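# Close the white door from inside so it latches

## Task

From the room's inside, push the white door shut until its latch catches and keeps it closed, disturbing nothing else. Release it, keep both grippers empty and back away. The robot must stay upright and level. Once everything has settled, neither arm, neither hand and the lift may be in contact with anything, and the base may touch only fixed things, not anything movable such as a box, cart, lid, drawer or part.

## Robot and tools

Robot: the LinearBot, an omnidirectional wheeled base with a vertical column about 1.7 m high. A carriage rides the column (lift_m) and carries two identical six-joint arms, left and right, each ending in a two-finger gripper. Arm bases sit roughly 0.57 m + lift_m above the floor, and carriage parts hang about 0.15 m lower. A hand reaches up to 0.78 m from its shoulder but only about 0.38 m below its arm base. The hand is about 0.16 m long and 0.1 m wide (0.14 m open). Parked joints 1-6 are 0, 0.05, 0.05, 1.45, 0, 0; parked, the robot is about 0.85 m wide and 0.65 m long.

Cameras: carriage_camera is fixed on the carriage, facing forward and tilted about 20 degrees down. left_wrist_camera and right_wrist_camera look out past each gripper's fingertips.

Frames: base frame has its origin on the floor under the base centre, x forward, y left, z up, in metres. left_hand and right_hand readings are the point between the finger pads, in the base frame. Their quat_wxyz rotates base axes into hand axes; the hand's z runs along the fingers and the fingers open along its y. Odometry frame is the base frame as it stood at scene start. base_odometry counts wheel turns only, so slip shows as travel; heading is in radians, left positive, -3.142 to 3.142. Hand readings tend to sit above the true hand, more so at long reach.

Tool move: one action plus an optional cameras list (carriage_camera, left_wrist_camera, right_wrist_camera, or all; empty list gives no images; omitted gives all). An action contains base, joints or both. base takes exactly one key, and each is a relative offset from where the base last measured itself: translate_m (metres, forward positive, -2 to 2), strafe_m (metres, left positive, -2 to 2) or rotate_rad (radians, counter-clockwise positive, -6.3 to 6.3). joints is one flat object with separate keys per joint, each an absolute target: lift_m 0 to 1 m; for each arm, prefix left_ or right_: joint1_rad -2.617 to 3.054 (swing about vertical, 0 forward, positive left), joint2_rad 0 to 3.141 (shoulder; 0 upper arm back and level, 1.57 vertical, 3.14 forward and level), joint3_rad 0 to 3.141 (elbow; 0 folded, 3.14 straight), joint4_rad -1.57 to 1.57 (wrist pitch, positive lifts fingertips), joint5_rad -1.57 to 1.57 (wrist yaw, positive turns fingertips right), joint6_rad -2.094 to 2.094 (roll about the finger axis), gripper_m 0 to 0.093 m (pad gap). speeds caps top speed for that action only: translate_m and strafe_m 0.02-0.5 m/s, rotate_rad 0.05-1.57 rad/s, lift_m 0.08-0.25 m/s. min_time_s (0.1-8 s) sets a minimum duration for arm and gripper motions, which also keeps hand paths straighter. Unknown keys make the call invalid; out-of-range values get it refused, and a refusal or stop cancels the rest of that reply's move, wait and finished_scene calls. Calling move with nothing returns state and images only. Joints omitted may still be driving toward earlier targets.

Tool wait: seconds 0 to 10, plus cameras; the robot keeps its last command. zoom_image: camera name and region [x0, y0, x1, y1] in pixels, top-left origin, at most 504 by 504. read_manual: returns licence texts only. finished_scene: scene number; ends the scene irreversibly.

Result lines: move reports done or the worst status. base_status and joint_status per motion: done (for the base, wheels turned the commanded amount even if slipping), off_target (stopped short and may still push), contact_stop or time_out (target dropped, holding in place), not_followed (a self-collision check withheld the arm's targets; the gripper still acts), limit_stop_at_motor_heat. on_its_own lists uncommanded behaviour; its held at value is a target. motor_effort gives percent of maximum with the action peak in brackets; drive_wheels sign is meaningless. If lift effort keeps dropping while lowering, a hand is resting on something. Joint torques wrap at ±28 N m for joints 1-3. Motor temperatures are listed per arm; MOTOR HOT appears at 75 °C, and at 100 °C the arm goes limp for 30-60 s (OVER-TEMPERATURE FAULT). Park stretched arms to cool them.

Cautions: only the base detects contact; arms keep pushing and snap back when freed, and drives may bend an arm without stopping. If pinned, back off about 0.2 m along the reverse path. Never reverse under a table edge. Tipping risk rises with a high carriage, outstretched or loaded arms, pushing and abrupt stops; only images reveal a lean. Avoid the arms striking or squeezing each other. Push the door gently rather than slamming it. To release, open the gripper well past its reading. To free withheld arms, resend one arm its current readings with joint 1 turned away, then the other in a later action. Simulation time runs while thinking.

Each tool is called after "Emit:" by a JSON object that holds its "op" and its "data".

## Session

Emit:
{"op": "move", "data": {}}

Scene clock: 0.00 s.
Joint torques (N m): no reading
Motor temperatures (°C): left_arm=[30 32 34 29 28 30 27] | right_arm=[30 33 32 30 29 29 31]
base_odometry: x=+0.000 y=+0.000 heading=+0.000
base_status: not commanded
joint_positions: lift_m=+0.300 left_joint1_rad=-0.008 left_joint2_rad=+0.051 left_joint3_rad=+0.041 left_joint4_rad=+1.440 left_joint5_rad=+0.011 left_joint6_rad=+0.011 left_gripper_m=+0.09396 right_joint1_rad=+0.018 right_joint2_rad=+0.067 right_joint3_rad=+0.063 right_joint4_rad=+1.447 right_joint5_rad=+0.039 right_joint6_rad=-0.006 right_gripper_m=+0.09396
joint_status: not commanded
motor_effort: lift_m=+18 drive_wheels=+0
left_hand: x=+0.2518 y=+0.2950 z=+1.3085 quat_wxyz=(+0.997, +0.006, +0.071, +0.001) (m; base frame)
right_hand: x=+0.2485 y=-0.3032 z=+1.3145 quat_wxyz=(+0.998, +0.018, +0.064, +0.005) (m; base frame)
pictures: carriage_camera, left_wrist_camera, right_wrist_camera
Images, in order (width x height): carriage_camera 672x504, left_wrist_camera 672x504, right_wrist_camera 672x504.

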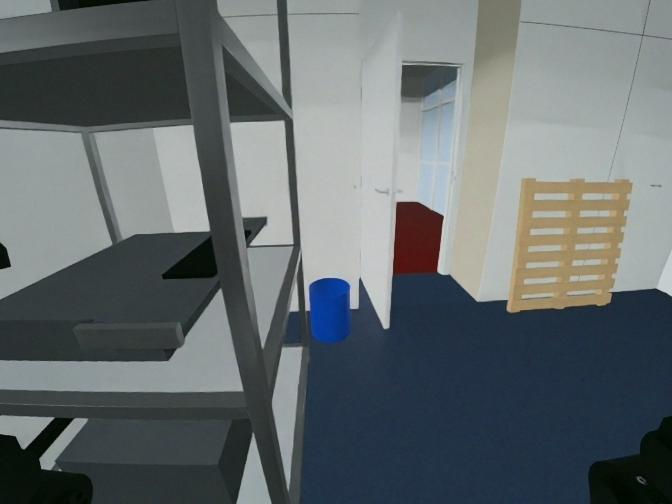

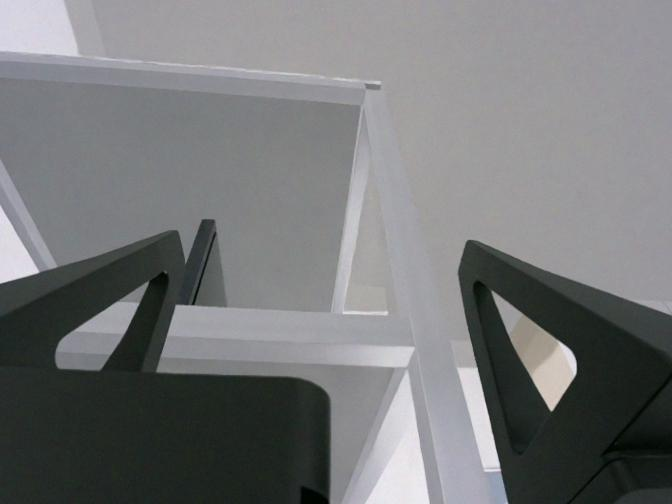

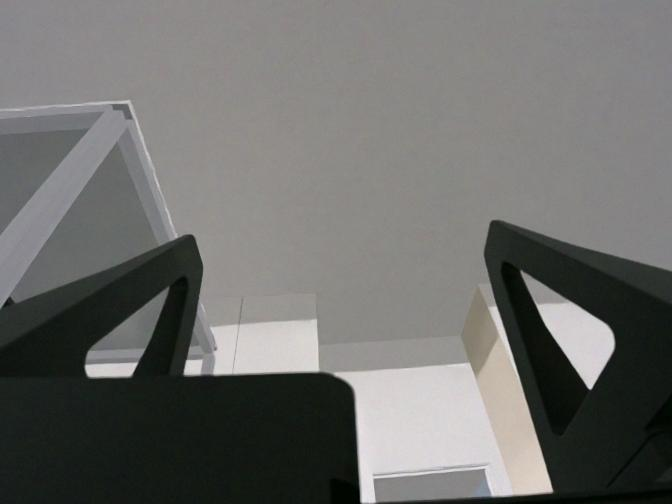

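Emit:
{"op": "move", "data": {"base": {"strafe_m": -0.64}, "joints": {"lift_m":0.22}, "cameras": []}}

Emit:
{"op": "move", "data": {"base": {"rotate_rad": 0.07}, "joints": {"left_joint1_rad":0,"left_joint2_rad":2.0,"left_joint3_rad":1.7,"left_joint4_rad":0.3,"left_joint5_rad":0,"left_joint6_rad":0,"left_gripper_m":0}, "min_time_s": 2, "cameras": ["carriage_camera"]}}

Scene clock: 14.67 s.
Joint torques (N m): left_arm=[-0.18 3.89 5.61 -0.1 0.08 0.04] | right_arm=[-0.18 3.84 6.11 -0.22 -0.1 -0.05]
Motor temperatures (°C): left_arm=[30 32 35 29 28 30 27] | right_arm=[30 33 33 30 29 29 31]
move: done
base_odometry: x=-0.001 y=-0.640 heading=-0.001
base_status: done
joint_positions: lift_m=+0.220 left_joint1_rad=-0.007 left_joint2_rad=+0.051 left_joint3_rad=+0.041 left_joint4_rad=+1.440 left_joint5_rad=+0.011 left_joint6_rad=+0.011 left_gripper_m=+0.09396 right_joint1_rad=+0.019 right_joint2_rad=+0.067 right_joint3_rad=+0.063 right_joint4_rad=+1.447 right_joint5_rad=+0.039 right_joint6_rad=-0.006 right_gripper_m=+0.09396
joint_status: all done
motor_effort: lift_m=+18(20) drive_wheels=-4(18)
left_hand: x=+0.2518 y=+0.2950 z=+1.2284 quat_wxyz=(+0.997, +0.006, +0.071, +0.001) (m; base frame)
right_hand: x=+0.2485 y=-0.3032 z=+1.2344 quat_wxyz=(+0.998, +0.018, +0.064, +0.005) (m; base frame)
pictures: none
No camera images: "cameras" was empty.

Scene clock: 17.03 s.
Joint torques (N m): left_arm=[0.53 -11.6 9.89 1.89 0 -0.06] | right_arm=[-0.16 3.93 6.12 -0.19 -0.09 -0.04]
Motor temperatures (°C): left_arm=[30 32 36 30 28 30 27] | right_arm=[30 34 33 30 29 29 31]
move: done
base_odometry: x=-0.001 y=-0.640 heading=+0.069
base_status: done
joint_positions: lift_m=+0.220 left_joint1_rad=-0.007 left_joint2_rad=+1.994 left_joint3_rad=+1.670 left_joint4_rad=+0.310 left_joint5_rad=+0.011 left_joint6_rad=+0.010 left_gripper_m=+0.00059 right_joint1_rad=+0.019 right_joint2_rad=+0.067 right_joint3_rad=+0.063 right_joint4_rad=+1.447 right_joint5_rad=+0.039 right_joint6_rad=-0.006 right_gripper_m=+0.09396
joint_status: all done
motor_effort: lift_m=+18(19) drive_wheels=-2(9)
left_hand: x=+0.8407 y=+0.2906 z=+1.1306 quat_wxyz=(+0.702, +0.010, +0.712, -0.003) (m; base frame)
right_hand: x=+0.2485 y=-0.3032 z=+1.2344 quat_wxyz=(+0.998, +0.018, +0.064, +0.005) (m; base frame)
pictures: carriage_camera
Images, in order (width x height): carriage_camera 672x504.

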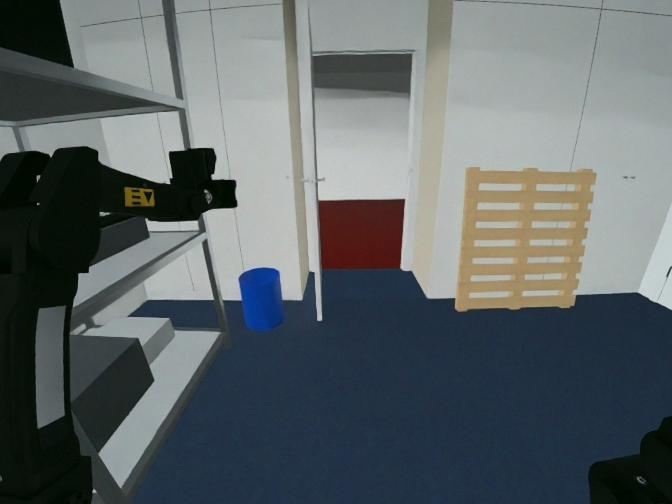

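Emit:
{"op": "move", "data": {"base": {"strafe_m": -0.055}, "cameras": []}}

Emit:
{"op": "move", "data": {"base": {"translate_m": 1.1}, "cameras": ["carriage_camera","left_wrist_camera"]}}

Scene clock: 31.77 s.
Joint torques (N m): left_arm=[0.1 -11.51 9.66 1.98 -0.01 -0.05] | right_arm=[-0.18 3.85 6.02 -0.22 -0.1 -0.06]
Motor temperatures (°C): left_arm=[30 36 40 34 28 30 27] | right_arm=[30 34 34 30 29 29 31]
move: done
base_odometry: x=+0.003 y=-0.695 heading=+0.070
base_status: done
joint_positions: lift_m=+0.220 left_joint1_rad=-0.004 left_joint2_rad=+1.994 left_joint3_rad=+1.672 left_joint4_rad=+0.303 left_joint5_rad=+0.011 left_joint6_rad=+0.010 left_gripper_m=+0.00059 right_joint1_rad=+0.019 right_joint2_rad=+0.067 right_joint3_rad=+0.063 right_joint4_rad=+1.446 right_joint5_rad=+0.039 right_joint6_rad=-0.006 right_gripper_m=+0.09396
joint_status: not commanded
motor_effort: lift_m=+18(18) drive_wheels=+7(14)
left_hand: x=+0.8407 y=+0.2925 z=+1.1296 quat_wxyz=(+0.700, +0.009, +0.714, -0.002) (m; base frame)
right_hand: x=+0.2486 y=-0.3032 z=+1.2344 quat_wxyz=(+0.998, +0.018, +0.064, +0.005) (m; base frame)
pictures: none
No camera images: "cameras" was empty.

Scene clock: 36.30 s.
Joint torques (N m): left_arm=[0.28 -11.58 9.58 2 -0.04 -0.07] | right_arm=[-0.2 3.79 6.04 -0.17 -0.1 -0.06]
Motor temperatures (°C): left_arm=[30 37 41 34 28 30 27] | right_arm=[30 34 34 30 29 29 31]
move: done
base_odometry: x=+1.101 y=-0.619 heading=+0.069
base_status: done
joint_positions: lift_m=+0.220 left_joint1_rad=-0.004 left_joint2_rad=+1.995 left_joint3_rad=+1.672 left_joint4_rad=+0.301 left_joint5_rad=+0.011 left_joint6_rad=+0.010 left_gripper_m=+0.00059 right_joint1_rad=+0.019 right_joint2_rad=+0.067 right_joint3_rad=+0.063 right_joint4_rad=+1.446 right_joint5_rad=+0.039 right_joint6_rad=-0.006 right_gripper_m=+0.09396
joint_status: not commanded
motor_effort: lift_m=+18(19) drive_wheels=-3(15)
left_hand: x=+0.8410 y=+0.2925 z=+1.1283 quat_wxyz=(+0.699, +0.009, +0.715, -0.002) (m; base frame)
right_hand: x=+0.2486 y=-0.3032 z=+1.2344 quat_wxyz=(+0.998, +0.018, +0.065, +0.005) (m; base frame)
pictures: carriage_camera, left_wrist_camera
Images, in order (width x height): carriage_camera 672x504, left_wrist_camera 672x504.

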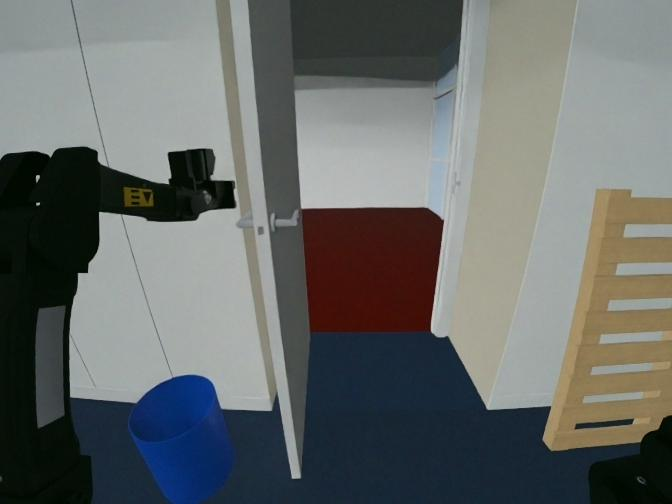

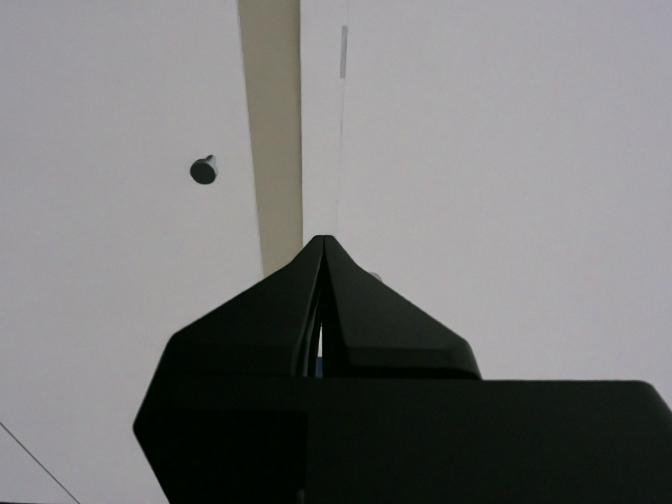

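Emit:
{"op": "move", "data": {"base": {"translate_m": 0.19}, "speeds": {"translate_m":0.25}, "cameras": []}}

Emit:
{"op": "move", "data": {"base": {"strafe_m": -0.42}, "speeds": {"strafe_m":0.15}, "cameras": ["carriage_camera"]}}

Scene clock: 43.77 s.
Joint torques (N m): left_arm=[0.18 -11.85 9.4 1.92 -0.03 -0.04] | right_arm=[-0.17 3.82 6.02 -0.17 -0.11 -0.05]
Motor temperatures (°C): left_arm=[30 40 43 35 28 30 27] | right_arm=[30 34 34 30 29 29 31]
move: done
base_odometry: x=+1.290 y=-0.606 heading=+0.069
base_status: done
joint_positions: lift_m=+0.220 left_joint1_rad=-0.004 left_joint2_rad=+1.996 left_joint3_rad=+1.672 left_joint4_rad=+0.299 left_joint5_rad=+0.011 left_joint6_rad=+0.010 left_gripper_m=+0.00058 right_joint1_rad=+0.019 right_joint2_rad=+0.067 right_joint3_rad=+0.063 right_joint4_rad=+1.445 right_joint5_rad=+0.039 right_joint6_rad=-0.006 right_gripper_m=+0.09396
joint_status: not commanded
motor_effort: lift_m=+18(18) drive_wheels=-3(12)
left_hand: x=+0.8412 y=+0.2925 z=+1.1273 quat_wxyz=(+0.698, +0.009, +0.716, -0.002) (m; base frame)
right_hand: x=+0.2489 y=-0.3031 z=+1.2344 quat_wxyz=(+0.998, +0.018, +0.065, +0.005) (m; base frame)
pictures: none
No camera images: "cameras" was empty.

Scene clock: 47.47 s.
Joint torques (N m): left_arm=[-0.14 -11.77 9.7 1.98 0.27 -0.01] | right_arm=[-0.2 3.85 6.09 -0.18 -0.11 -0.06]
Motor temperatures (°C): left_arm=[30 41 43 35 28 30 27] | right_arm=[30 34 34 30 29 29 31]
move: done
base_odometry: x=+1.319 y=-1.025 heading=+0.069
base_status: done
joint_positions: lift_m=+0.220 left_joint1_rad=+0.001 left_joint2_rad=+1.996 left_joint3_rad=+1.672 left_joint4_rad=+0.299 left_joint5_rad=-0.013 left_joint6_rad=+0.006 left_gripper_m=+0.00058 right_joint1_rad=+0.019 right_joint2_rad=+0.067 right_joint3_rad=+0.063 right_joint4_rad=+1.445 right_joint5_rad=+0.039 right_joint6_rad=-0.006 right_gripper_m=+0.09396
joint_status: not commanded
motor_effort: lift_m=+18(19) drive_wheels=-1(13)
left_hand: x=+0.8412 y=+0.2996 z=+1.1271 quat_wxyz=(+0.698, -0.002, +0.716, +0.007) (m; base frame)
right_hand: x=+0.2489 y=-0.3031 z=+1.2344 quat_wxyz=(+0.998, +0.018, +0.065, +0.005) (m; base frame)
pictures: carriage_camera
Images, in order (width x height): carriage_camera 672x504.

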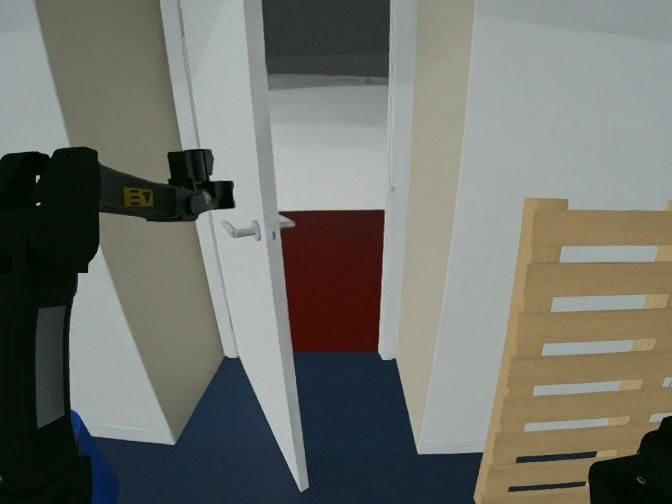

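Emit:
{"op": "move", "data": {"base": {"strafe_m": -0.25}, "speeds": {"strafe_m":0.2}, "cameras": []}}

Emit:
{"op": "move", "data": {"base": {"strafe_m": 0.41}, "joints": {"left_joint1_rad":-0.55}, "speeds": {"strafe_m":0.3}, "min_time_s": 1, "cameras": ["carriage_camera"]}}

Scene clock: 55.87 s.
Joint torques (N m): left_arm=[0.14 -11.89 9.63 1.98 0.28 0.09] | right_arm=[-0.35 3.89 6.05 -0.21 -0.11 -0.05]
Motor temperatures (°C): left_arm=[30 43 45 35 28 30 28] | right_arm=[30 34 34 30 29 29 31]
move: done
base_odometry: x=+1.337 y=-1.275 heading=+0.069
base_status: done
joint_positions: lift_m=+0.220 left_joint1_rad=-0.002 left_joint2_rad=+1.996 left_joint3_rad=+1.672 left_joint4_rad=+0.299 left_joint5_rad=-0.014 left_joint6_rad=-0.001 left_gripper_m=+0.00057 right_joint1_rad=+0.019 right_joint2_rad=+0.067 right_joint3_rad=+0.063 right_joint4_rad=+1.445 right_joint5_rad=+0.039 right_joint6_rad=-0.006 right_gripper_m=+0.09396
joint_status: not commanded
motor_effort: lift_m=+18(19) drive_wheels=+2(12)
left_hand: x=+0.8412 y=+0.2982 z=+1.1271 quat_wxyz=(+0.698, -0.005, +0.716, +0.004) (m; base frame)
right_hand: x=+0.2489 y=-0.3031 z=+1.2344 quat_wxyz=(+0.998, +0.018, +0.065, +0.005) (m; base frame)
pictures: none
No camera images: "cameras" was empty.

Scene clock: 58.80 s.
Joint torques (N m): left_arm=[-0.2 -11.84 9.52 2 0.14 0.05] | right_arm=[-0.09 3.75 6.06 -0.18 -0.1 -0.06]
Motor temperatures (°C): left_arm=[30 43 45 35 28 30 28] | right_arm=[30 34 34 30 29 29 31]
move: done
base_odometry: x=+1.309 y=-0.865 heading=+0.069
base_status: done
joint_positions: lift_m=+0.220 left_joint1_rad=-0.550 left_joint2_rad=+1.996 left_joint3_rad=+1.673 left_joint4_rad=+0.298 left_joint5_rad=-0.003 left_joint6_rad=-0.001 left_gripper_m=+0.00057 right_joint1_rad=+0.019 right_joint2_rad=+0.067 right_joint3_rad=+0.063 right_joint4_rad=+1.445 right_joint5_rad=+0.039 right_joint6_rad=-0.006 right_gripper_m=+0.09396
joint_status: all done
motor_effort: lift_m=+18(19) drive_wheels=+0(16)
left_hand: x=+0.7491 y=-0.0298 z=+1.1275 quat_wxyz=(+0.672, +0.193, +0.690, -0.189) (m; base frame)
right_hand: x=+0.2489 y=-0.3031 z=+1.2344 quat_wxyz=(+0.998, +0.018, +0.065, +0.005) (m; base frame)
pictures: carriage_camera
Images, in order (width x height): carriage_camera 672x504.

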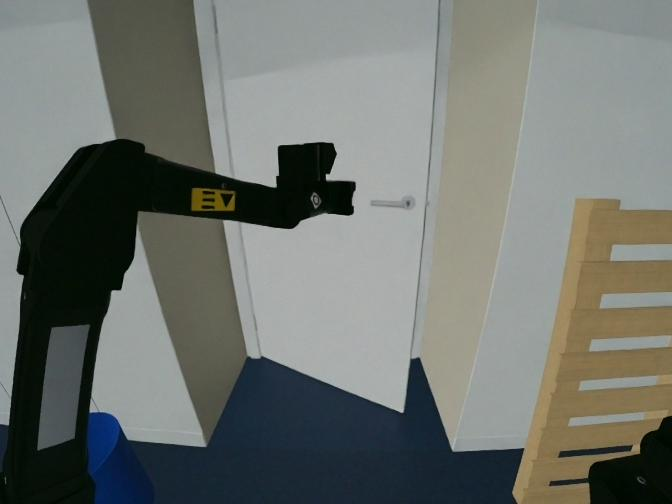

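Emit:
{"op": "move", "data": {"base": {"translate_m": 0.5}, "speeds": {"translate_m":0.18}, "cameras": []}}

Emit:
{"op": "move", "data": {"base": {"translate_m": 0.29}, "speeds": {"translate_m":0.12}, "cameras": ["carriage_camera"]}}

Emit:
{"op": "move", "data": {"base": {"translate_m": -0.25}, "speeds": {"translate_m":0.15}, "cameras": ["carriage_camera"]}}

Scene clock: 69.93 s.
Joint torques (N m): left_arm=[-0.21 -11.44 9.57 2.15 -0.05 0.05] | right_arm=[-0.24 3.88 6.08 -0.16 -0.1 -0.06]
Motor temperatures (°C): left_arm=[30 45 45 36 28 30 28] | right_arm=[30 34 34 30 29 29 31]
move: done
base_odometry: x=+1.808 y=-0.831 heading=+0.069
base_status: done
joint_positions: lift_m=+0.220 left_joint1_rad=-0.551 left_joint2_rad=+1.993 left_joint3_rad=+1.672 left_joint4_rad=+0.280 left_joint5_rad=+0.012 left_joint6_rad=-0.001 left_gripper_m=+0.00057 right_joint1_rad=+0.019 right_joint2_rad=+0.067 right_joint3_rad=+0.063 right_joint4_rad=+1.444 right_joint5_rad=+0.039 right_joint6_rad=-0.006 right_gripper_m=+0.09396
joint_status: not commanded
motor_effort: lift_m=+18(19) drive_wheels=-2(16)
left_hand: x=+0.7467 y=-0.0321 z=+1.1246 quat_wxyz=(+0.665, +0.200, +0.693, -0.193) (m; base frame)
right_hand: x=+0.2492 y=-0.3032 z=+1.2343 quat_wxyz=(+0.998, +0.019, +0.066, +0.005) (m; base frame)
pictures: none
No camera images: "cameras" was empty.

Scene clock: 73.10 s.
Joint torques (N m): left_arm=[7.69 -8.92 9.47 2.31 -4.17 0.09] | right_arm=[-0.29 3.85 6.06 -0.16 -0.11 -0.06]
Motor temperatures (°C): left_arm=[30 44 45 37 28 30 28] | right_arm=[30 34 34 30 29 29 31]
move: done
base_odometry: x=+2.097 y=-0.810 heading=+0.070
base_status: done
joint_positions: lift_m=+0.220 left_joint1_rad=-0.652 left_joint2_rad=+1.968 left_joint3_rad=+1.673 left_joint4_rad=+0.262 left_joint5_rad=+0.372 left_joint6_rad=-0.001 left_gripper_m=+0.00055 right_joint1_rad=+0.019 right_joint2_rad=+0.067 right_joint3_rad=+0.063 right_joint4_rad=+1.444 right_joint5_rad=+0.039 right_joint6_rad=-0.006 right_gripper_m=+0.09396
joint_status: not commanded
motor_effort: lift_m=+19(19) drive_wheels=+6(14)
left_hand: x=+0.6606 y=-0.1213 z=+1.1361 quat_wxyz=(+0.605, +0.347, +0.628, -0.345) (m; base frame)
right_hand: x=+0.2492 y=-0.3032 z=+1.2343 quat_wxyz=(+0.998, +0.019, +0.066, +0.005) (m; base frame)
pictures: carriage_camera
Images, in order (width x height): carriage_camera 672x504.

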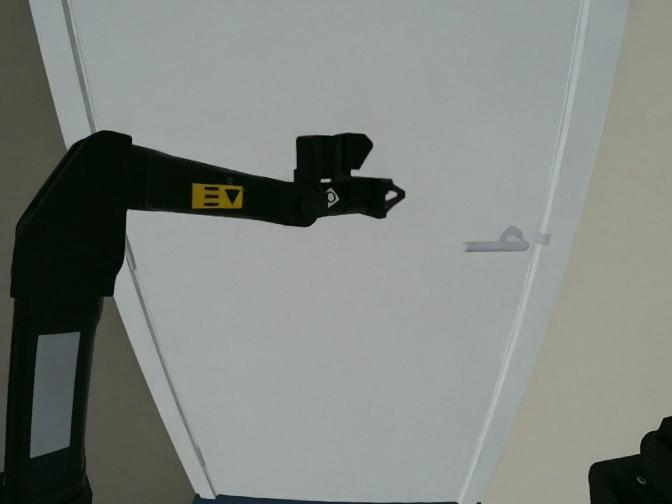

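Scene clock: 75.70 s.
Joint torques (N m): left_arm=[-0.34 -11.36 9.55 2.14 -0.09 0.05] | right_arm=[-0.16 3.79 6.08 -0.18 -0.11 -0.04]
Motor temperatures (°C): left_arm=[30 45 45 37 29 30 28] | right_arm=[30 34 35 30 29 29 31]
move: done
base_odometry: x=+1.847 y=-0.828 heading=+0.070
base_status: done
joint_positions: lift_m=+0.220 left_joint1_rad=-0.548 left_joint2_rad=+1.990 left_joint3_rad=+1.673 left_joint4_rad=+0.283 left_joint5_rad=+0.015 left_joint6_rad=-0.001 left_gripper_m=+0.00055 right_joint1_rad=+0.019 right_joint2_rad=+0.067 right_joint3_rad=+0.063 right_joint4_rad=+1.444 right_joint5_rad=+0.039 right_joint6_rad=-0.006 right_gripper_m=+0.09396
joint_status: not commanded
motor_effort: lift_m=+18(19) drive_wheels=-1(10)
left_hand: x=+0.7471 y=-0.0305 z=+1.1274 quat_wxyz=(+0.667, +0.199, +0.691, -0.194) (m; base frame)
right_hand: x=+0.2492 y=-0.3032 z=+1.2343 quat_wxyz=(+0.998, +0.019, +0.066, +0.005) (m; base frame)
pictures: carriage_camera
Images, in order (width x height): carriage_camera 672x504.

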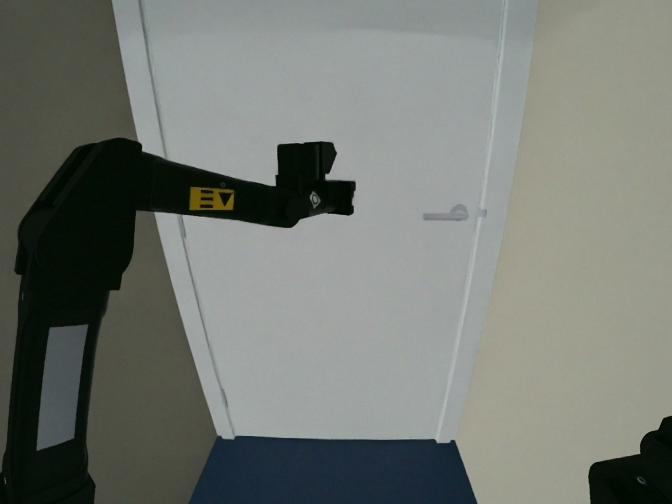

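Emit:
{"op": "move", "data": {"joints": {"lift_m":0.27,"left_joint1_rad":0,"left_joint2_rad":0.05,"left_joint3_rad":0.05,"left_joint4_rad":1.45,"left_joint5_rad":0,"right_joint1_rad":0,"right_joint2_rad":2.0,"right_joint3_rad":1.7,"right_joint4_rad":0.3,"right_joint5_rad":0,"right_joint6_rad":0,"right_gripper_m":0}, "min_time_s": 2, "cameras": []}}

Emit:
{"op": "move", "data": {"base": {"translate_m": 0.18}, "speeds": {"translate_m":0.1}, "cameras": ["carriage_camera"]}}

Emit:
{"op": "move", "data": {"base": {"translate_m": -0.4}, "speeds": {"translate_m":0.2}, "cameras": ["carriage_camera"]}}

Emit:
{"op": "move", "data": {"base": {"strafe_m": 0.045}, "joints": {"lift_m":0.075,"right_joint6_rad":-1.57,"right_gripper_m":0.093}, "min_time_s": 1, "cameras": ["carriage_camera","right_wrist_camera"]}}

Scene clock: 86.73 s.
Joint torques (N m): left_arm=[0.36 3.03 4.66 0.06 -0.02 0.09] | right_arm=[-0.99 -10.67 11.04 2.14 -0.23 0.03]
Motor temperatures (°C): left_arm=[30 45 44 39 28 30 28] | right_arm=[30 35 35 30 29 29 31]
move: done
base_odometry: x=+1.847 y=-0.828 heading=+0.070
base_status: not commanded
joint_positions: lift_m=+0.270 left_joint1_rad=-0.006 left_joint2_rad=+0.057 left_joint3_rad=+0.057 left_joint4_rad=+1.434 left_joint5_rad=+0.010 left_joint6_rad=-0.001 left_gripper_m=+0.00055 right_joint1_rad=+0.010 right_joint2_rad=+1.991 right_joint3_rad=+1.671 right_joint4_rad=+0.310 right_joint5_rad=+0.014 right_joint6_rad=-0.006 right_gripper_m=+0.00010
joint_status: all done
motor_effort: lift_m=+17(22) drive_wheels=+0(3)
left_hand: x=+0.2502 y=+0.2952 z=+1.2828 quat_wxyz=(+0.998, +0.005, +0.069, -0.004) (m; base frame)
right_hand: x=+0.8401 y=-0.2934 z=+1.1826 quat_wxyz=(+0.704, -0.001, +0.711, -0.004) (m; base frame)
pictures: none
No camera images: "cameras" was empty.

Scene clock: 89.20 s.
Joint torques (N m): left_arm=[0.35 3.21 4.6 -0.08 -0.05 0.05] | right_arm=[-0.99 13.87 5.83 7.68 0.7 0.02]
Motor temperatures (°C): left_arm=[30 44 44 38 28 30 28] | right_arm=[30 36 35 36 29 29 31]
move: done
base_odometry: x=+2.026 y=-0.815 heading=+0.069
base_status: done
joint_positions: lift_m=+0.270 left_joint1_rad=-0.006 left_joint2_rad=+0.056 left_joint3_rad=+0.056 left_joint4_rad=+1.444 left_joint5_rad=+0.010 left_joint6_rad=-0.001 left_gripper_m=+0.00055 right_joint1_rad=+0.010 right_joint2_rad=+1.706 right_joint3_rad=+1.721 right_joint4_rad=-0.523 right_joint5_rad=-0.086 right_joint6_rad=-0.006 right_gripper_m=+0.00008
joint_status: not commanded
motor_effort: lift_m=+17(18) drive_wheels=+16(25)
left_hand: x=+0.2475 y=+0.2952 z=+1.2829 quat_wxyz=(+0.998, +0.005, +0.063, -0.004) (m; base frame)
right_hand: x=+0.7289 y=-0.2773 z=+1.1705 quat_wxyz=(+0.506, -0.029, +0.861, +0.038) (m; base frame)
pictures: carriage_camera
Images, in order (width x height): carriage_camera 672x504.

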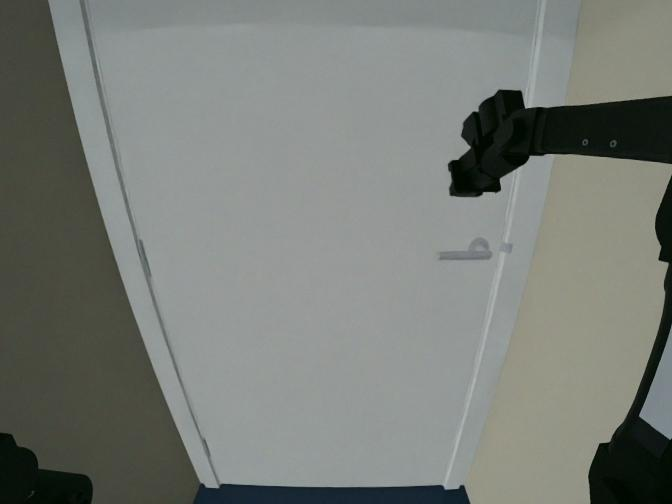

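Scene clock: 92.30 s.
Joint torques (N m): left_arm=[0.29 3.11 4.71 -0.06 -0.04 0.06] | right_arm=[-0.46 -11.9 8.13 2.33 0.07 0.04]
Motor temperatures (°C): left_arm=[30 43 44 37 28 30 28] | right_arm=[30 37 36 39 29 29 31]
move: done
base_odometry: x=+1.627 y=-0.842 heading=+0.069
base_status: done
joint_positions: lift_m=+0.270 left_joint1_rad=-0.006 left_joint2_rad=+0.056 left_joint3_rad=+0.055 left_joint4_rad=+1.445 left_joint5_rad=+0.010 left_joint6_rad=-0.001 left_gripper_m=+0.00055 right_joint1_rad=+0.004 right_joint2_rad=+2.005 right_joint3_rad=+1.702 right_joint4_rad=+0.292 right_joint5_rad=-0.013 right_joint6_rad=-0.006 right_gripper_m=+0.00008
joint_status: not commanded
motor_effort: lift_m=+18(18) drive_wheels=+1(17)
left_hand: x=+0.2475 y=+0.2953 z=+1.2826 quat_wxyz=(+0.998, +0.005, +0.063, -0.004) (m; base frame)
right_hand: x=+0.8438 y=-0.2923 z=+1.1852 quat_wxyz=(+0.703, -0.008, +0.711, +0.004) (m; base frame)
pictures: carriage_camera
Images, in order (width x height): carriage_camera 672x504.

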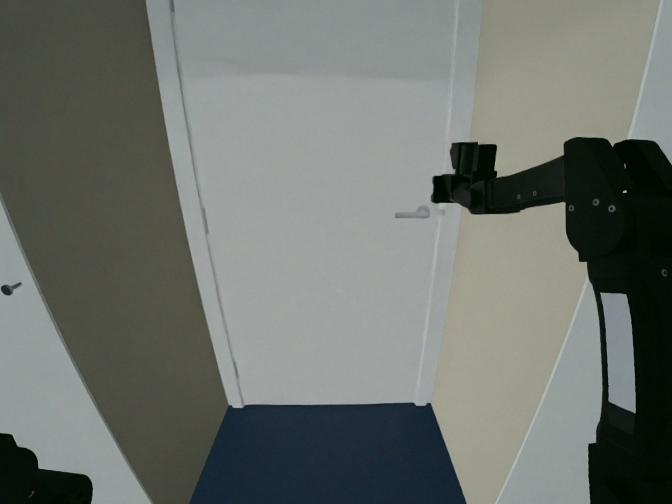

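Scene clock: 94.27 s.
Joint torques (N m): left_arm=[0.42 3.4 4.92 -0.07 0 0.05] | right_arm=[-0.54 -12.01 7.95 2.28 0.04 -0.06]
Motor temperatures (°C): left_arm=[30 43 44 37 28 30 28] | right_arm=[30 37 36 38 29 29 31]
move: done
base_odometry: x=+1.624 y=-0.798 heading=+0.069
base_status: done
joint_positions: lift_m=+0.075 left_joint1_rad=-0.006 left_joint2_rad=+0.054 left_joint3_rad=+0.052 left_joint4_rad=+1.445 left_joint5_rad=+0.009 left_joint6_rad=-0.001 left_gripper_m=+0.00055 right_joint1_rad=+0.005 right_joint2_rad=+2.005 right_joint3_rad=+1.702 right_joint4_rad=+0.294 right_joint5_rad=-0.010 right_joint6_rad=-1.560 right_gripper_m=+0.09293
joint_status: all done
motor_effort: lift_m=+19(19) drive_wheels=-1(10)
left_hand: x=+0.2477 y=+0.2955 z=+1.0867 quat_wxyz=(+0.998, +0.005, +0.063, -0.004) (m; base frame)
right_hand: x=+0.8438 y=-0.2924 z=+0.9903 quat_wxyz=(+0.504, -0.503, +0.501, -0.491) (m; base frame)
pictures: carriage_camera, right_wrist_camera
Images, in order (width x height): carriage_camera 672x504, right_wrist_camera 672x504.

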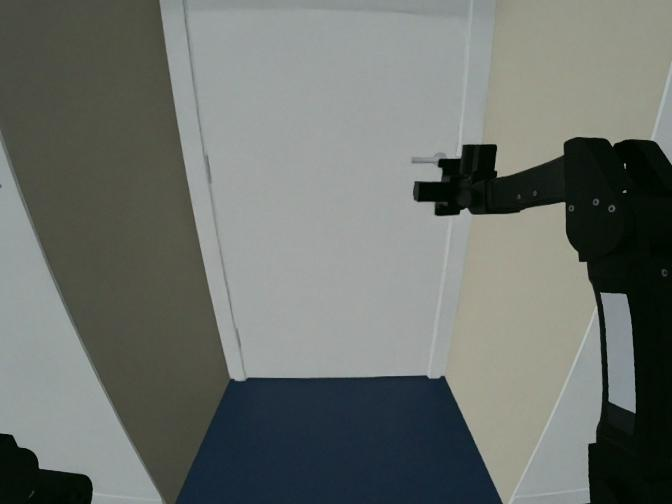

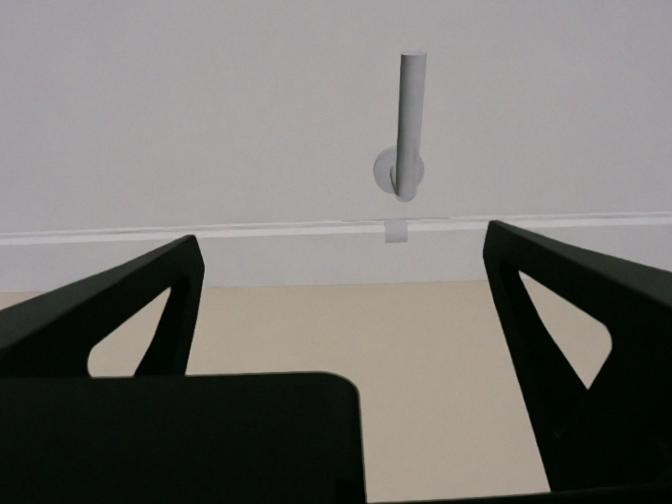

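Emit:
{"op": "zoom_image", "data": {"camera": "right_wrist_camera", "region": [300, 130, 500, 280]}}

Scaled by 2.520 from the camera's 672x504 image, which has a finer 960x720 frame.

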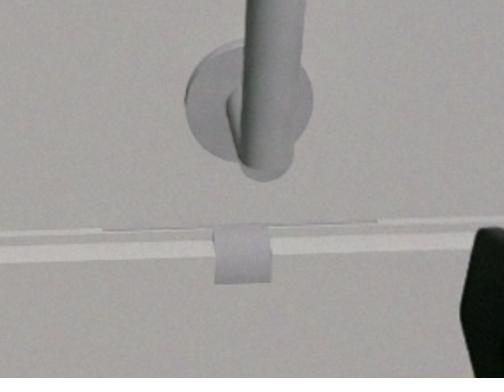

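Emit:
{"op": "move", "data": {"base": {"translate_m": 0.19}, "joints": {"lift_m":0.15}, "speeds": {"translate_m":0.12}, "cameras": ["right_wrist_camera"]}}

Scene clock: 107.07 s.
Joint torques (N m): left_arm=[0.35 3.52 5 -0.07 -0.03 0.06] | right_arm=[-0.72 -12.03 8.09 2.21 0.01 -0.04]
Motor temperatures (°C): left_arm=[30 40 42 35 28 30 28] | right_arm=[30 41 37 37 29 29 31]
move: done
base_odometry: x=+1.814 y=-0.784 heading=+0.070
base_status: done
joint_positions: lift_m=+0.150 left_joint1_rad=-0.006 left_joint2_rad=+0.053 left_joint3_rad=+0.051 left_joint4_rad=+1.446 left_joint5_rad=+0.009 left_joint6_rad=-0.001 left_gripper_m=+0.00055 right_joint1_rad=+0.005 right_joint2_rad=+2.005 right_joint3_rad=+1.701 right_joint4_rad=+0.302 right_joint5_rad=-0.010 right_joint6_rad=-1.562 right_gripper_m=+0.09293
joint_status: all done
motor_effort: lift_m=+17(23) drive_wheels=-3(13)
left_hand: x=+0.2474 y=+0.2955 z=+1.1618 quat_wxyz=(+0.998, +0.005, +0.063, -0.004) (m; base frame)
right_hand: x=+0.8438 y=-0.2924 z=+1.0671 quat_wxyz=(+0.505, -0.502, +0.499, -0.494) (m; base frame)
pictures: right_wrist_camera
Images, in order (width x height): right_wrist_camera 672x504.

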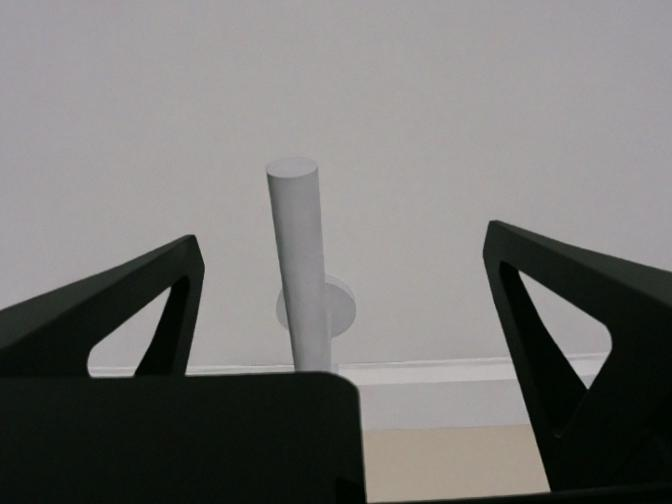

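Emit:
{"op": "move", "data": {"base": {"translate_m": 0.065}, "joints": {"lift_m":0.135}, "speeds": {"translate_m":0.08}, "cameras": ["right_wrist_camera"]}}

Scene clock: 112.00 s.
Joint torques (N m): left_arm=[0.2 3.56 5.19 -0.06 -0.01 0.03] | right_arm=[-0.54 -12.15 8.17 2.21 0.03 -0.03]
Motor temperatures (°C): left_arm=[30 39 42 35 28 30 28] | right_arm=[30 42 37 37 29 29 31]
move: done
base_odometry: x=+1.878 y=-0.780 heading=+0.070
base_status: done
joint_positions: lift_m=+0.135 left_joint1_rad=-0.006 left_joint2_rad=+0.052 left_joint3_rad=+0.051 left_joint4_rad=+1.447 left_joint5_rad=+0.009 left_joint6_rad=-0.001 left_gripper_m=+0.00055 right_joint1_rad=+0.005 right_joint2_rad=+2.007 right_joint3_rad=+1.699 right_joint4_rad=+0.298 right_joint5_rad=-0.010 right_joint6_rad=-1.563 right_gripper_m=+0.09293
joint_status: all done
motor_effort: lift_m=+19(20) drive_wheels=-1(13)
left_hand: x=+0.2471 y=+0.2955 z=+1.1465 quat_wxyz=(+0.998, +0.005, +0.062, -0.004) (m; base frame)
right_hand: x=+0.8442 y=-0.2924 z=+1.0490 quat_wxyz=(+0.503, -0.504, +0.501, -0.492) (m; base frame)
pictures: right_wrist_camera
Images, in order (width x height): right_wrist_camera 672x504.

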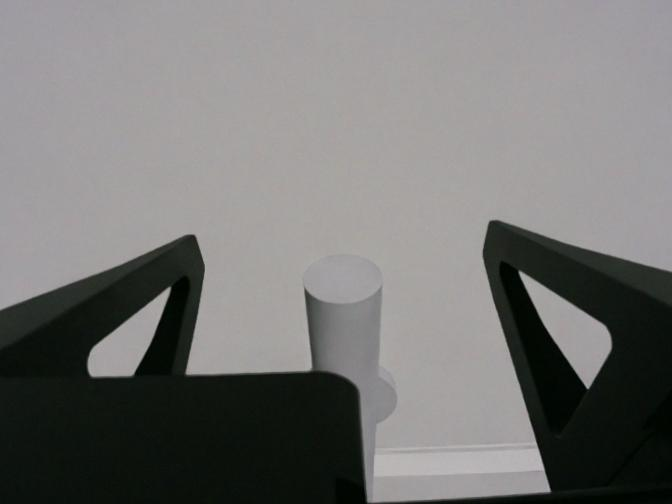

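Emit:
{"op": "move", "data": {"base": {"strafe_m": -0.025}, "speeds": {"strafe_m":0.1}, "cameras": []}}

Emit:
{"op": "move", "data": {"joints": {"right_gripper_m":0.012}, "min_time_s": 1.2, "cameras": []}}

Emit:
{"op": "move", "data": {"base": {"translate_m": -0.04}, "speeds": {"translate_m":0.05}, "cameras": ["right_wrist_camera"]}}

Scene clock: 119.57 s.
Joint torques (N m): left_arm=[0.12 3.49 5.04 -0.09 -0.03 0.07] | right_arm=[-0.03 -12.15 8.28 2.23 0.01 -0.02]
Motor temperatures (°C): left_arm=[30 38 42 34 28 30 28] | right_arm=[30 44 37 37 29 29 31]
move: done
base_odometry: x=+1.880 y=-0.804 heading=+0.070
base_status: done
joint_positions: lift_m=+0.135 left_joint1_rad=-0.004 left_joint2_rad=+0.052 left_joint3_rad=+0.051 left_joint4_rad=+1.447 left_joint5_rad=+0.008 left_joint6_rad=-0.001 left_gripper_m=+0.00055 right_joint1_rad=+0.001 right_joint2_rad=+2.007 right_joint3_rad=+1.699 right_joint4_rad=+0.298 right_joint5_rad=-0.009 right_joint6_rad=-1.563 right_gripper_m=+0.09293
joint_status: not commanded
motor_effort: lift_m=+18(19) drive_wheels=-2(10)
left_hand: x=+0.2471 y=+0.2956 z=+1.1465 quat_wxyz=(+0.998, +0.004, +0.062, -0.003) (m; base frame)
right_hand: x=+0.8442 y=-0.2949 z=+1.0490 quat_wxyz=(+0.502, -0.503, +0.502, -0.493) (m; base frame)
pictures: none
No camera images: "cameras" was empty.

Scene clock: 121.07 s.
Joint torques (N m): left_arm=[0.14 3.59 5.12 -0.08 -0.03 0.08] | right_arm=[-0.21 -12.21 8.34 2.27 0.02 -0.04]
Motor temperatures (°C): left_arm=[30 38 42 34 28 30 28] | right_arm=[30 44 37 37 29 29 31]
move: off_target
base_odometry: x=+1.880 y=-0.804 heading=+0.070
base_status: not commanded
joint_positions: lift_m=+0.135 left_joint1_rad=-0.004 left_joint2_rad=+0.052 left_joint3_rad=+0.051 left_joint4_rad=+1.447 left_joint5_rad=+0.008 left_joint6_rad=-0.001 left_gripper_m=+0.00055 right_joint1_rad=+0.001 right_joint2_rad=+2.007 right_joint3_rad=+1.699 right_joint4_rad=+0.296 right_joint5_rad=-0.009 right_joint6_rad=-1.561 right_gripper_m=+0.01642
joint_status: right_gripper_m off_target (ended at +0.01645, target +0.01200)
motor_effort: lift_m=+18(19) drive_wheels=-2(3)
left_hand: x=+0.2471 y=+0.2956 z=+1.1465 quat_wxyz=(+0.998, +0.004, +0.062, -0.003) (m; base frame)
right_hand: x=+0.8442 y=-0.2949 z=+1.0484 quat_wxyz=(+0.502, -0.503, +0.503, -0.492) (m; base frame)
pictures: none
No camera images: "cameras" was empty.

Scene clock: 122.37 s.
Joint torques (N m): left_arm=[0.2 3.55 4.96 -0.1 -0.03 0.08] | right_arm=[0.66 -21.07 2.07 1.02 -0.12 0.26]
Motor temperatures (°C): left_arm=[30 37 41 34 28 30 28] | right_arm=[30 45 37 37 29 29 31]
move: done
base_odometry: x=+1.841 y=-0.807 heading=+0.071
base_status: done
joint_positions: lift_m=+0.135 left_joint1_rad=-0.004 left_joint2_rad=+0.052 left_joint3_rad=+0.051 left_joint4_rad=+1.447 left_joint5_rad=+0.008 left_joint6_rad=-0.001 left_gripper_m=+0.00055 right_joint1_rad=-0.009 right_joint2_rad=+2.099 right_joint3_rad=+1.763 right_joint4_rad=+0.408 right_joint5_rad=+0.007 right_joint6_rad=-1.588 right_gripper_m=+0.01647
joint_status: not commanded
motor_effort: lift_m=+17(19) drive_wheels=+18(30)
left_hand: x=+0.2471 y=+0.2956 z=+1.1466 quat_wxyz=(+0.998, +0.004, +0.062, -0.003) (m; base frame)
right_hand: x=+0.8645 y=-0.3039 z=+1.0508 quat_wxyz=(+0.509, -0.482, +0.481, -0.526) (m; base frame)
pictures: right_wrist_camera
Images, in order (width x height): right_wrist_camera 672x504.

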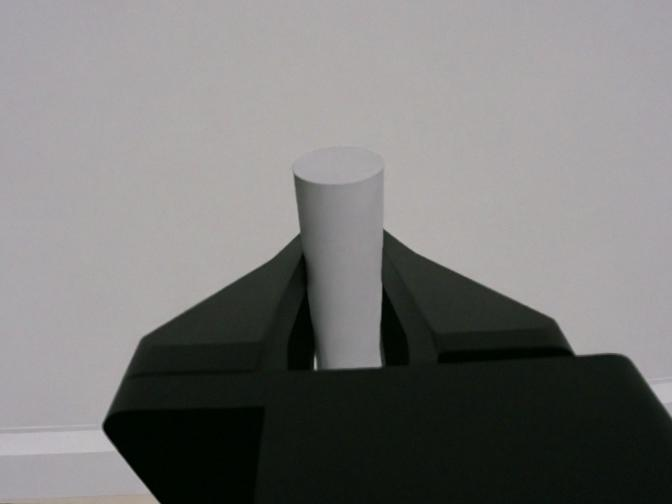

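Holds, same as before. Release.

Emit:
{"op": "move", "data": {"base": {"translate_m": 0.04}, "speeds": {"translate_m":0.05}, "cameras": []}}

Emit:
{"op": "move", "data": {"joints": {"right_gripper_m":0.093}, "min_time_s": 1.2, "cameras": []}}

Emit:
{"op": "move", "data": {"base": {"translate_m": -0.4}, "speeds": {"translate_m":0.2}, "cameras": []}}

Emit:
{"op": "move", "data": {"joints": {"right_joint1_rad":0,"right_joint2_rad":0.05,"right_joint3_rad":0.05,"right_joint4_rad":1.45,"right_joint6_rad":0}, "min_time_s": 1.5, "cameras": ["carriage_camera"]}}

Scene clock: 130.50 s.
Joint torques (N m): left_arm=[0.23 3.59 5.14 -0.09 -0.03 0.05] | right_arm=[0.73 -8.58 9.77 3.11 -0.15 -0.07]
Motor temperatures (°C): left_arm=[30 37 41 34 28 30 28] | right_arm=[30 56 37 36 29 29 31]
move: done
base_odometry: x=+1.881 y=-0.804 heading=+0.070
base_status: done
joint_positions: lift_m=+0.135 left_joint1_rad=-0.004 left_joint2_rad=+0.052 left_joint3_rad=+0.051 left_joint4_rad=+1.448 left_joint5_rad=+0.008 left_joint6_rad=-0.001 left_gripper_m=+0.00055 right_joint1_rad=-0.009 right_joint2_rad=+1.969 right_joint3_rad=+1.685 right_joint4_rad=+0.220 right_joint5_rad=+0.008 right_joint6_rad=-1.559 right_gripper_m=+0.01652
joint_status: not commanded
motor_effort: lift_m=+18(18) drive_wheels=+5(13)
left_hand: x=+0.2468 y=+0.2956 z=+1.1467 quat_wxyz=(+0.998, +0.004, +0.062, -0.003) (m; base frame)
right_hand: x=+0.8348 y=-0.3038 z=+1.0458 quat_wxyz=(+0.483, -0.509, +0.523, -0.485) (m; base frame)
pictures: none
No camera images: "cameras" was empty.

Scene clock: 132.00 s.
Joint torques (N m): left_arm=[0.24 3.56 5.15 -0.1 0 0.05] | right_arm=[0.66 -10.55 9.69 2.36 -0.15 -0.05]
Motor temperatures (°C): left_arm=[30 37 41 34 28 30 28] | right_arm=[30 55 37 37 29 29 31]
move: done
base_odometry: x=+1.881 y=-0.804 heading=+0.071
base_status: not commanded
joint_positions: lift_m=+0.135 left_joint1_rad=-0.004 left_joint2_rad=+0.052 left_joint3_rad=+0.051 left_joint4_rad=+1.448 left_joint5_rad=+0.008 left_joint6_rad=-0.001 left_gripper_m=+0.00055 right_joint1_rad=-0.009 right_joint2_rad=+1.990 right_joint3_rad=+1.685 right_joint4_rad=+0.288 right_joint5_rad=+0.008 right_joint6_rad=-1.561 right_gripper_m=+0.09296
joint_status: all done
motor_effort: lift_m=+18(18) drive_wheels=-2(6)
left_hand: x=+0.2468 y=+0.2956 z=+1.1467 quat_wxyz=(+0.998, +0.004, +0.062, -0.003) (m; base frame)
right_hand: x=+0.8400 y=-0.3038 z=+1.0499 quat_wxyz=(+0.494, -0.498, +0.511, -0.498) (m; base frame)
pictures: none
No camera images: "cameras" was empty.

Scene clock: 135.17 s.
Joint torques (N m): left_arm=[0.1 3.7 5.01 -0.12 -0.01 0.07] | right_arm=[0.76 -10.52 9.61 2.29 -0.16 -0.05]
Motor temperatures (°C): left_arm=[30 36 41 34 28 30 28] | right_arm=[30 55 37 37 29 29 31]
move: done
base_odometry: x=+1.482 y=-0.833 heading=+0.071
base_status: done
joint_positions: lift_m=+0.135 left_joint1_rad=-0.004 left_joint2_rad=+0.052 left_joint3_rad=+0.051 left_joint4_rad=+1.448 left_joint5_rad=+0.008 left_joint6_rad=-0.001 left_gripper_m=+0.00055 right_joint1_rad=-0.009 right_joint2_rad=+1.990 right_joint3_rad=+1.685 right_joint4_rad=+0.293 right_joint5_rad=+0.008 right_joint6_rad=-1.562 right_gripper_m=+0.09296
joint_status: not commanded
motor_effort: lift_m=+18(18) drive_wheels=+0(11)
left_hand: x=+0.2468 y=+0.2956 z=+1.1467 quat_wxyz=(+0.998, +0.004, +0.062, -0.003) (m; base frame)
right_hand: x=+0.8401 y=-0.3038 z=+1.0510 quat_wxyz=(+0.495, -0.497, +0.509, -0.499) (m; base frame)
pictures: none
No camera images: "cameras" was empty.

Scene clock: 137.33 s.
Joint torques (N m): left_arm=[0.05 3.66 5.05 -0.11 0 0.06] | right_arm=[0.75 2.99 4.9 -0.06 -0.15 0.09]
Motor temperatures (°C): left_arm=[30 36 41 33 28 30 28] | right_arm=[30 54 37 37 29 29 31]
move: done
base_odometry: x=+1.482 y=-0.833 heading=+0.071
base_status: not commanded
joint_positions: lift_m=+0.135 left_joint1_rad=-0.004 left_joint2_rad=+0.052 left_joint3_rad=+0.051 left_joint4_rad=+1.448 left_joint5_rad=+0.008 left_joint6_rad=-0.001 left_gripper_m=+0.00055 right_joint1_rad=-0.009 right_joint2_rad=+0.058 right_joint3_rad=+0.059 right_joint4_rad=+1.439 right_joint5_rad=+0.008 right_joint6_rad=-0.010 right_gripper_m=+0.09298
joint_status: all done
motor_effort: lift_m=+18(18) drive_wheels=+1(3)
left_hand: x=+0.2468 y=+0.2956 z=+1.1467 quat_wxyz=(+0.998, +0.004, +0.062, -0.003) (m; base frame)
right_hand: x=+0.2486 y=-0.2988 z=+1.1484 quat_wxyz=(+0.998, +0.004, +0.065, -0.010) (m; base frame)
pictures: carriage_camera
Images, in order (width x height): carriage_camera 672x504.

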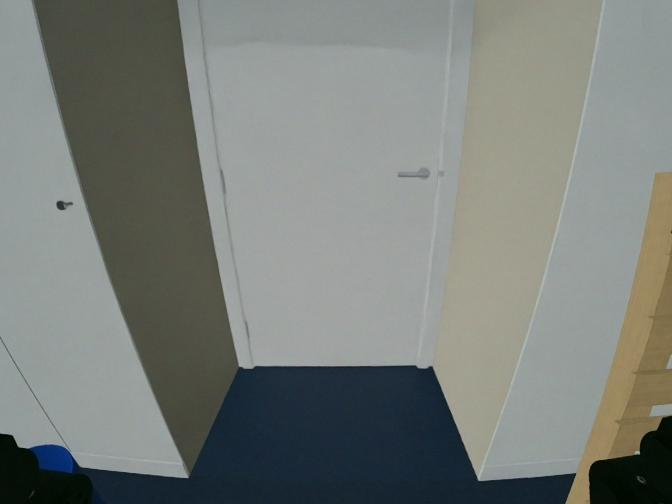

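Emit:
{"op": "finished_scene", "data": {"scene": 3}}

The scene is finished: the task was done.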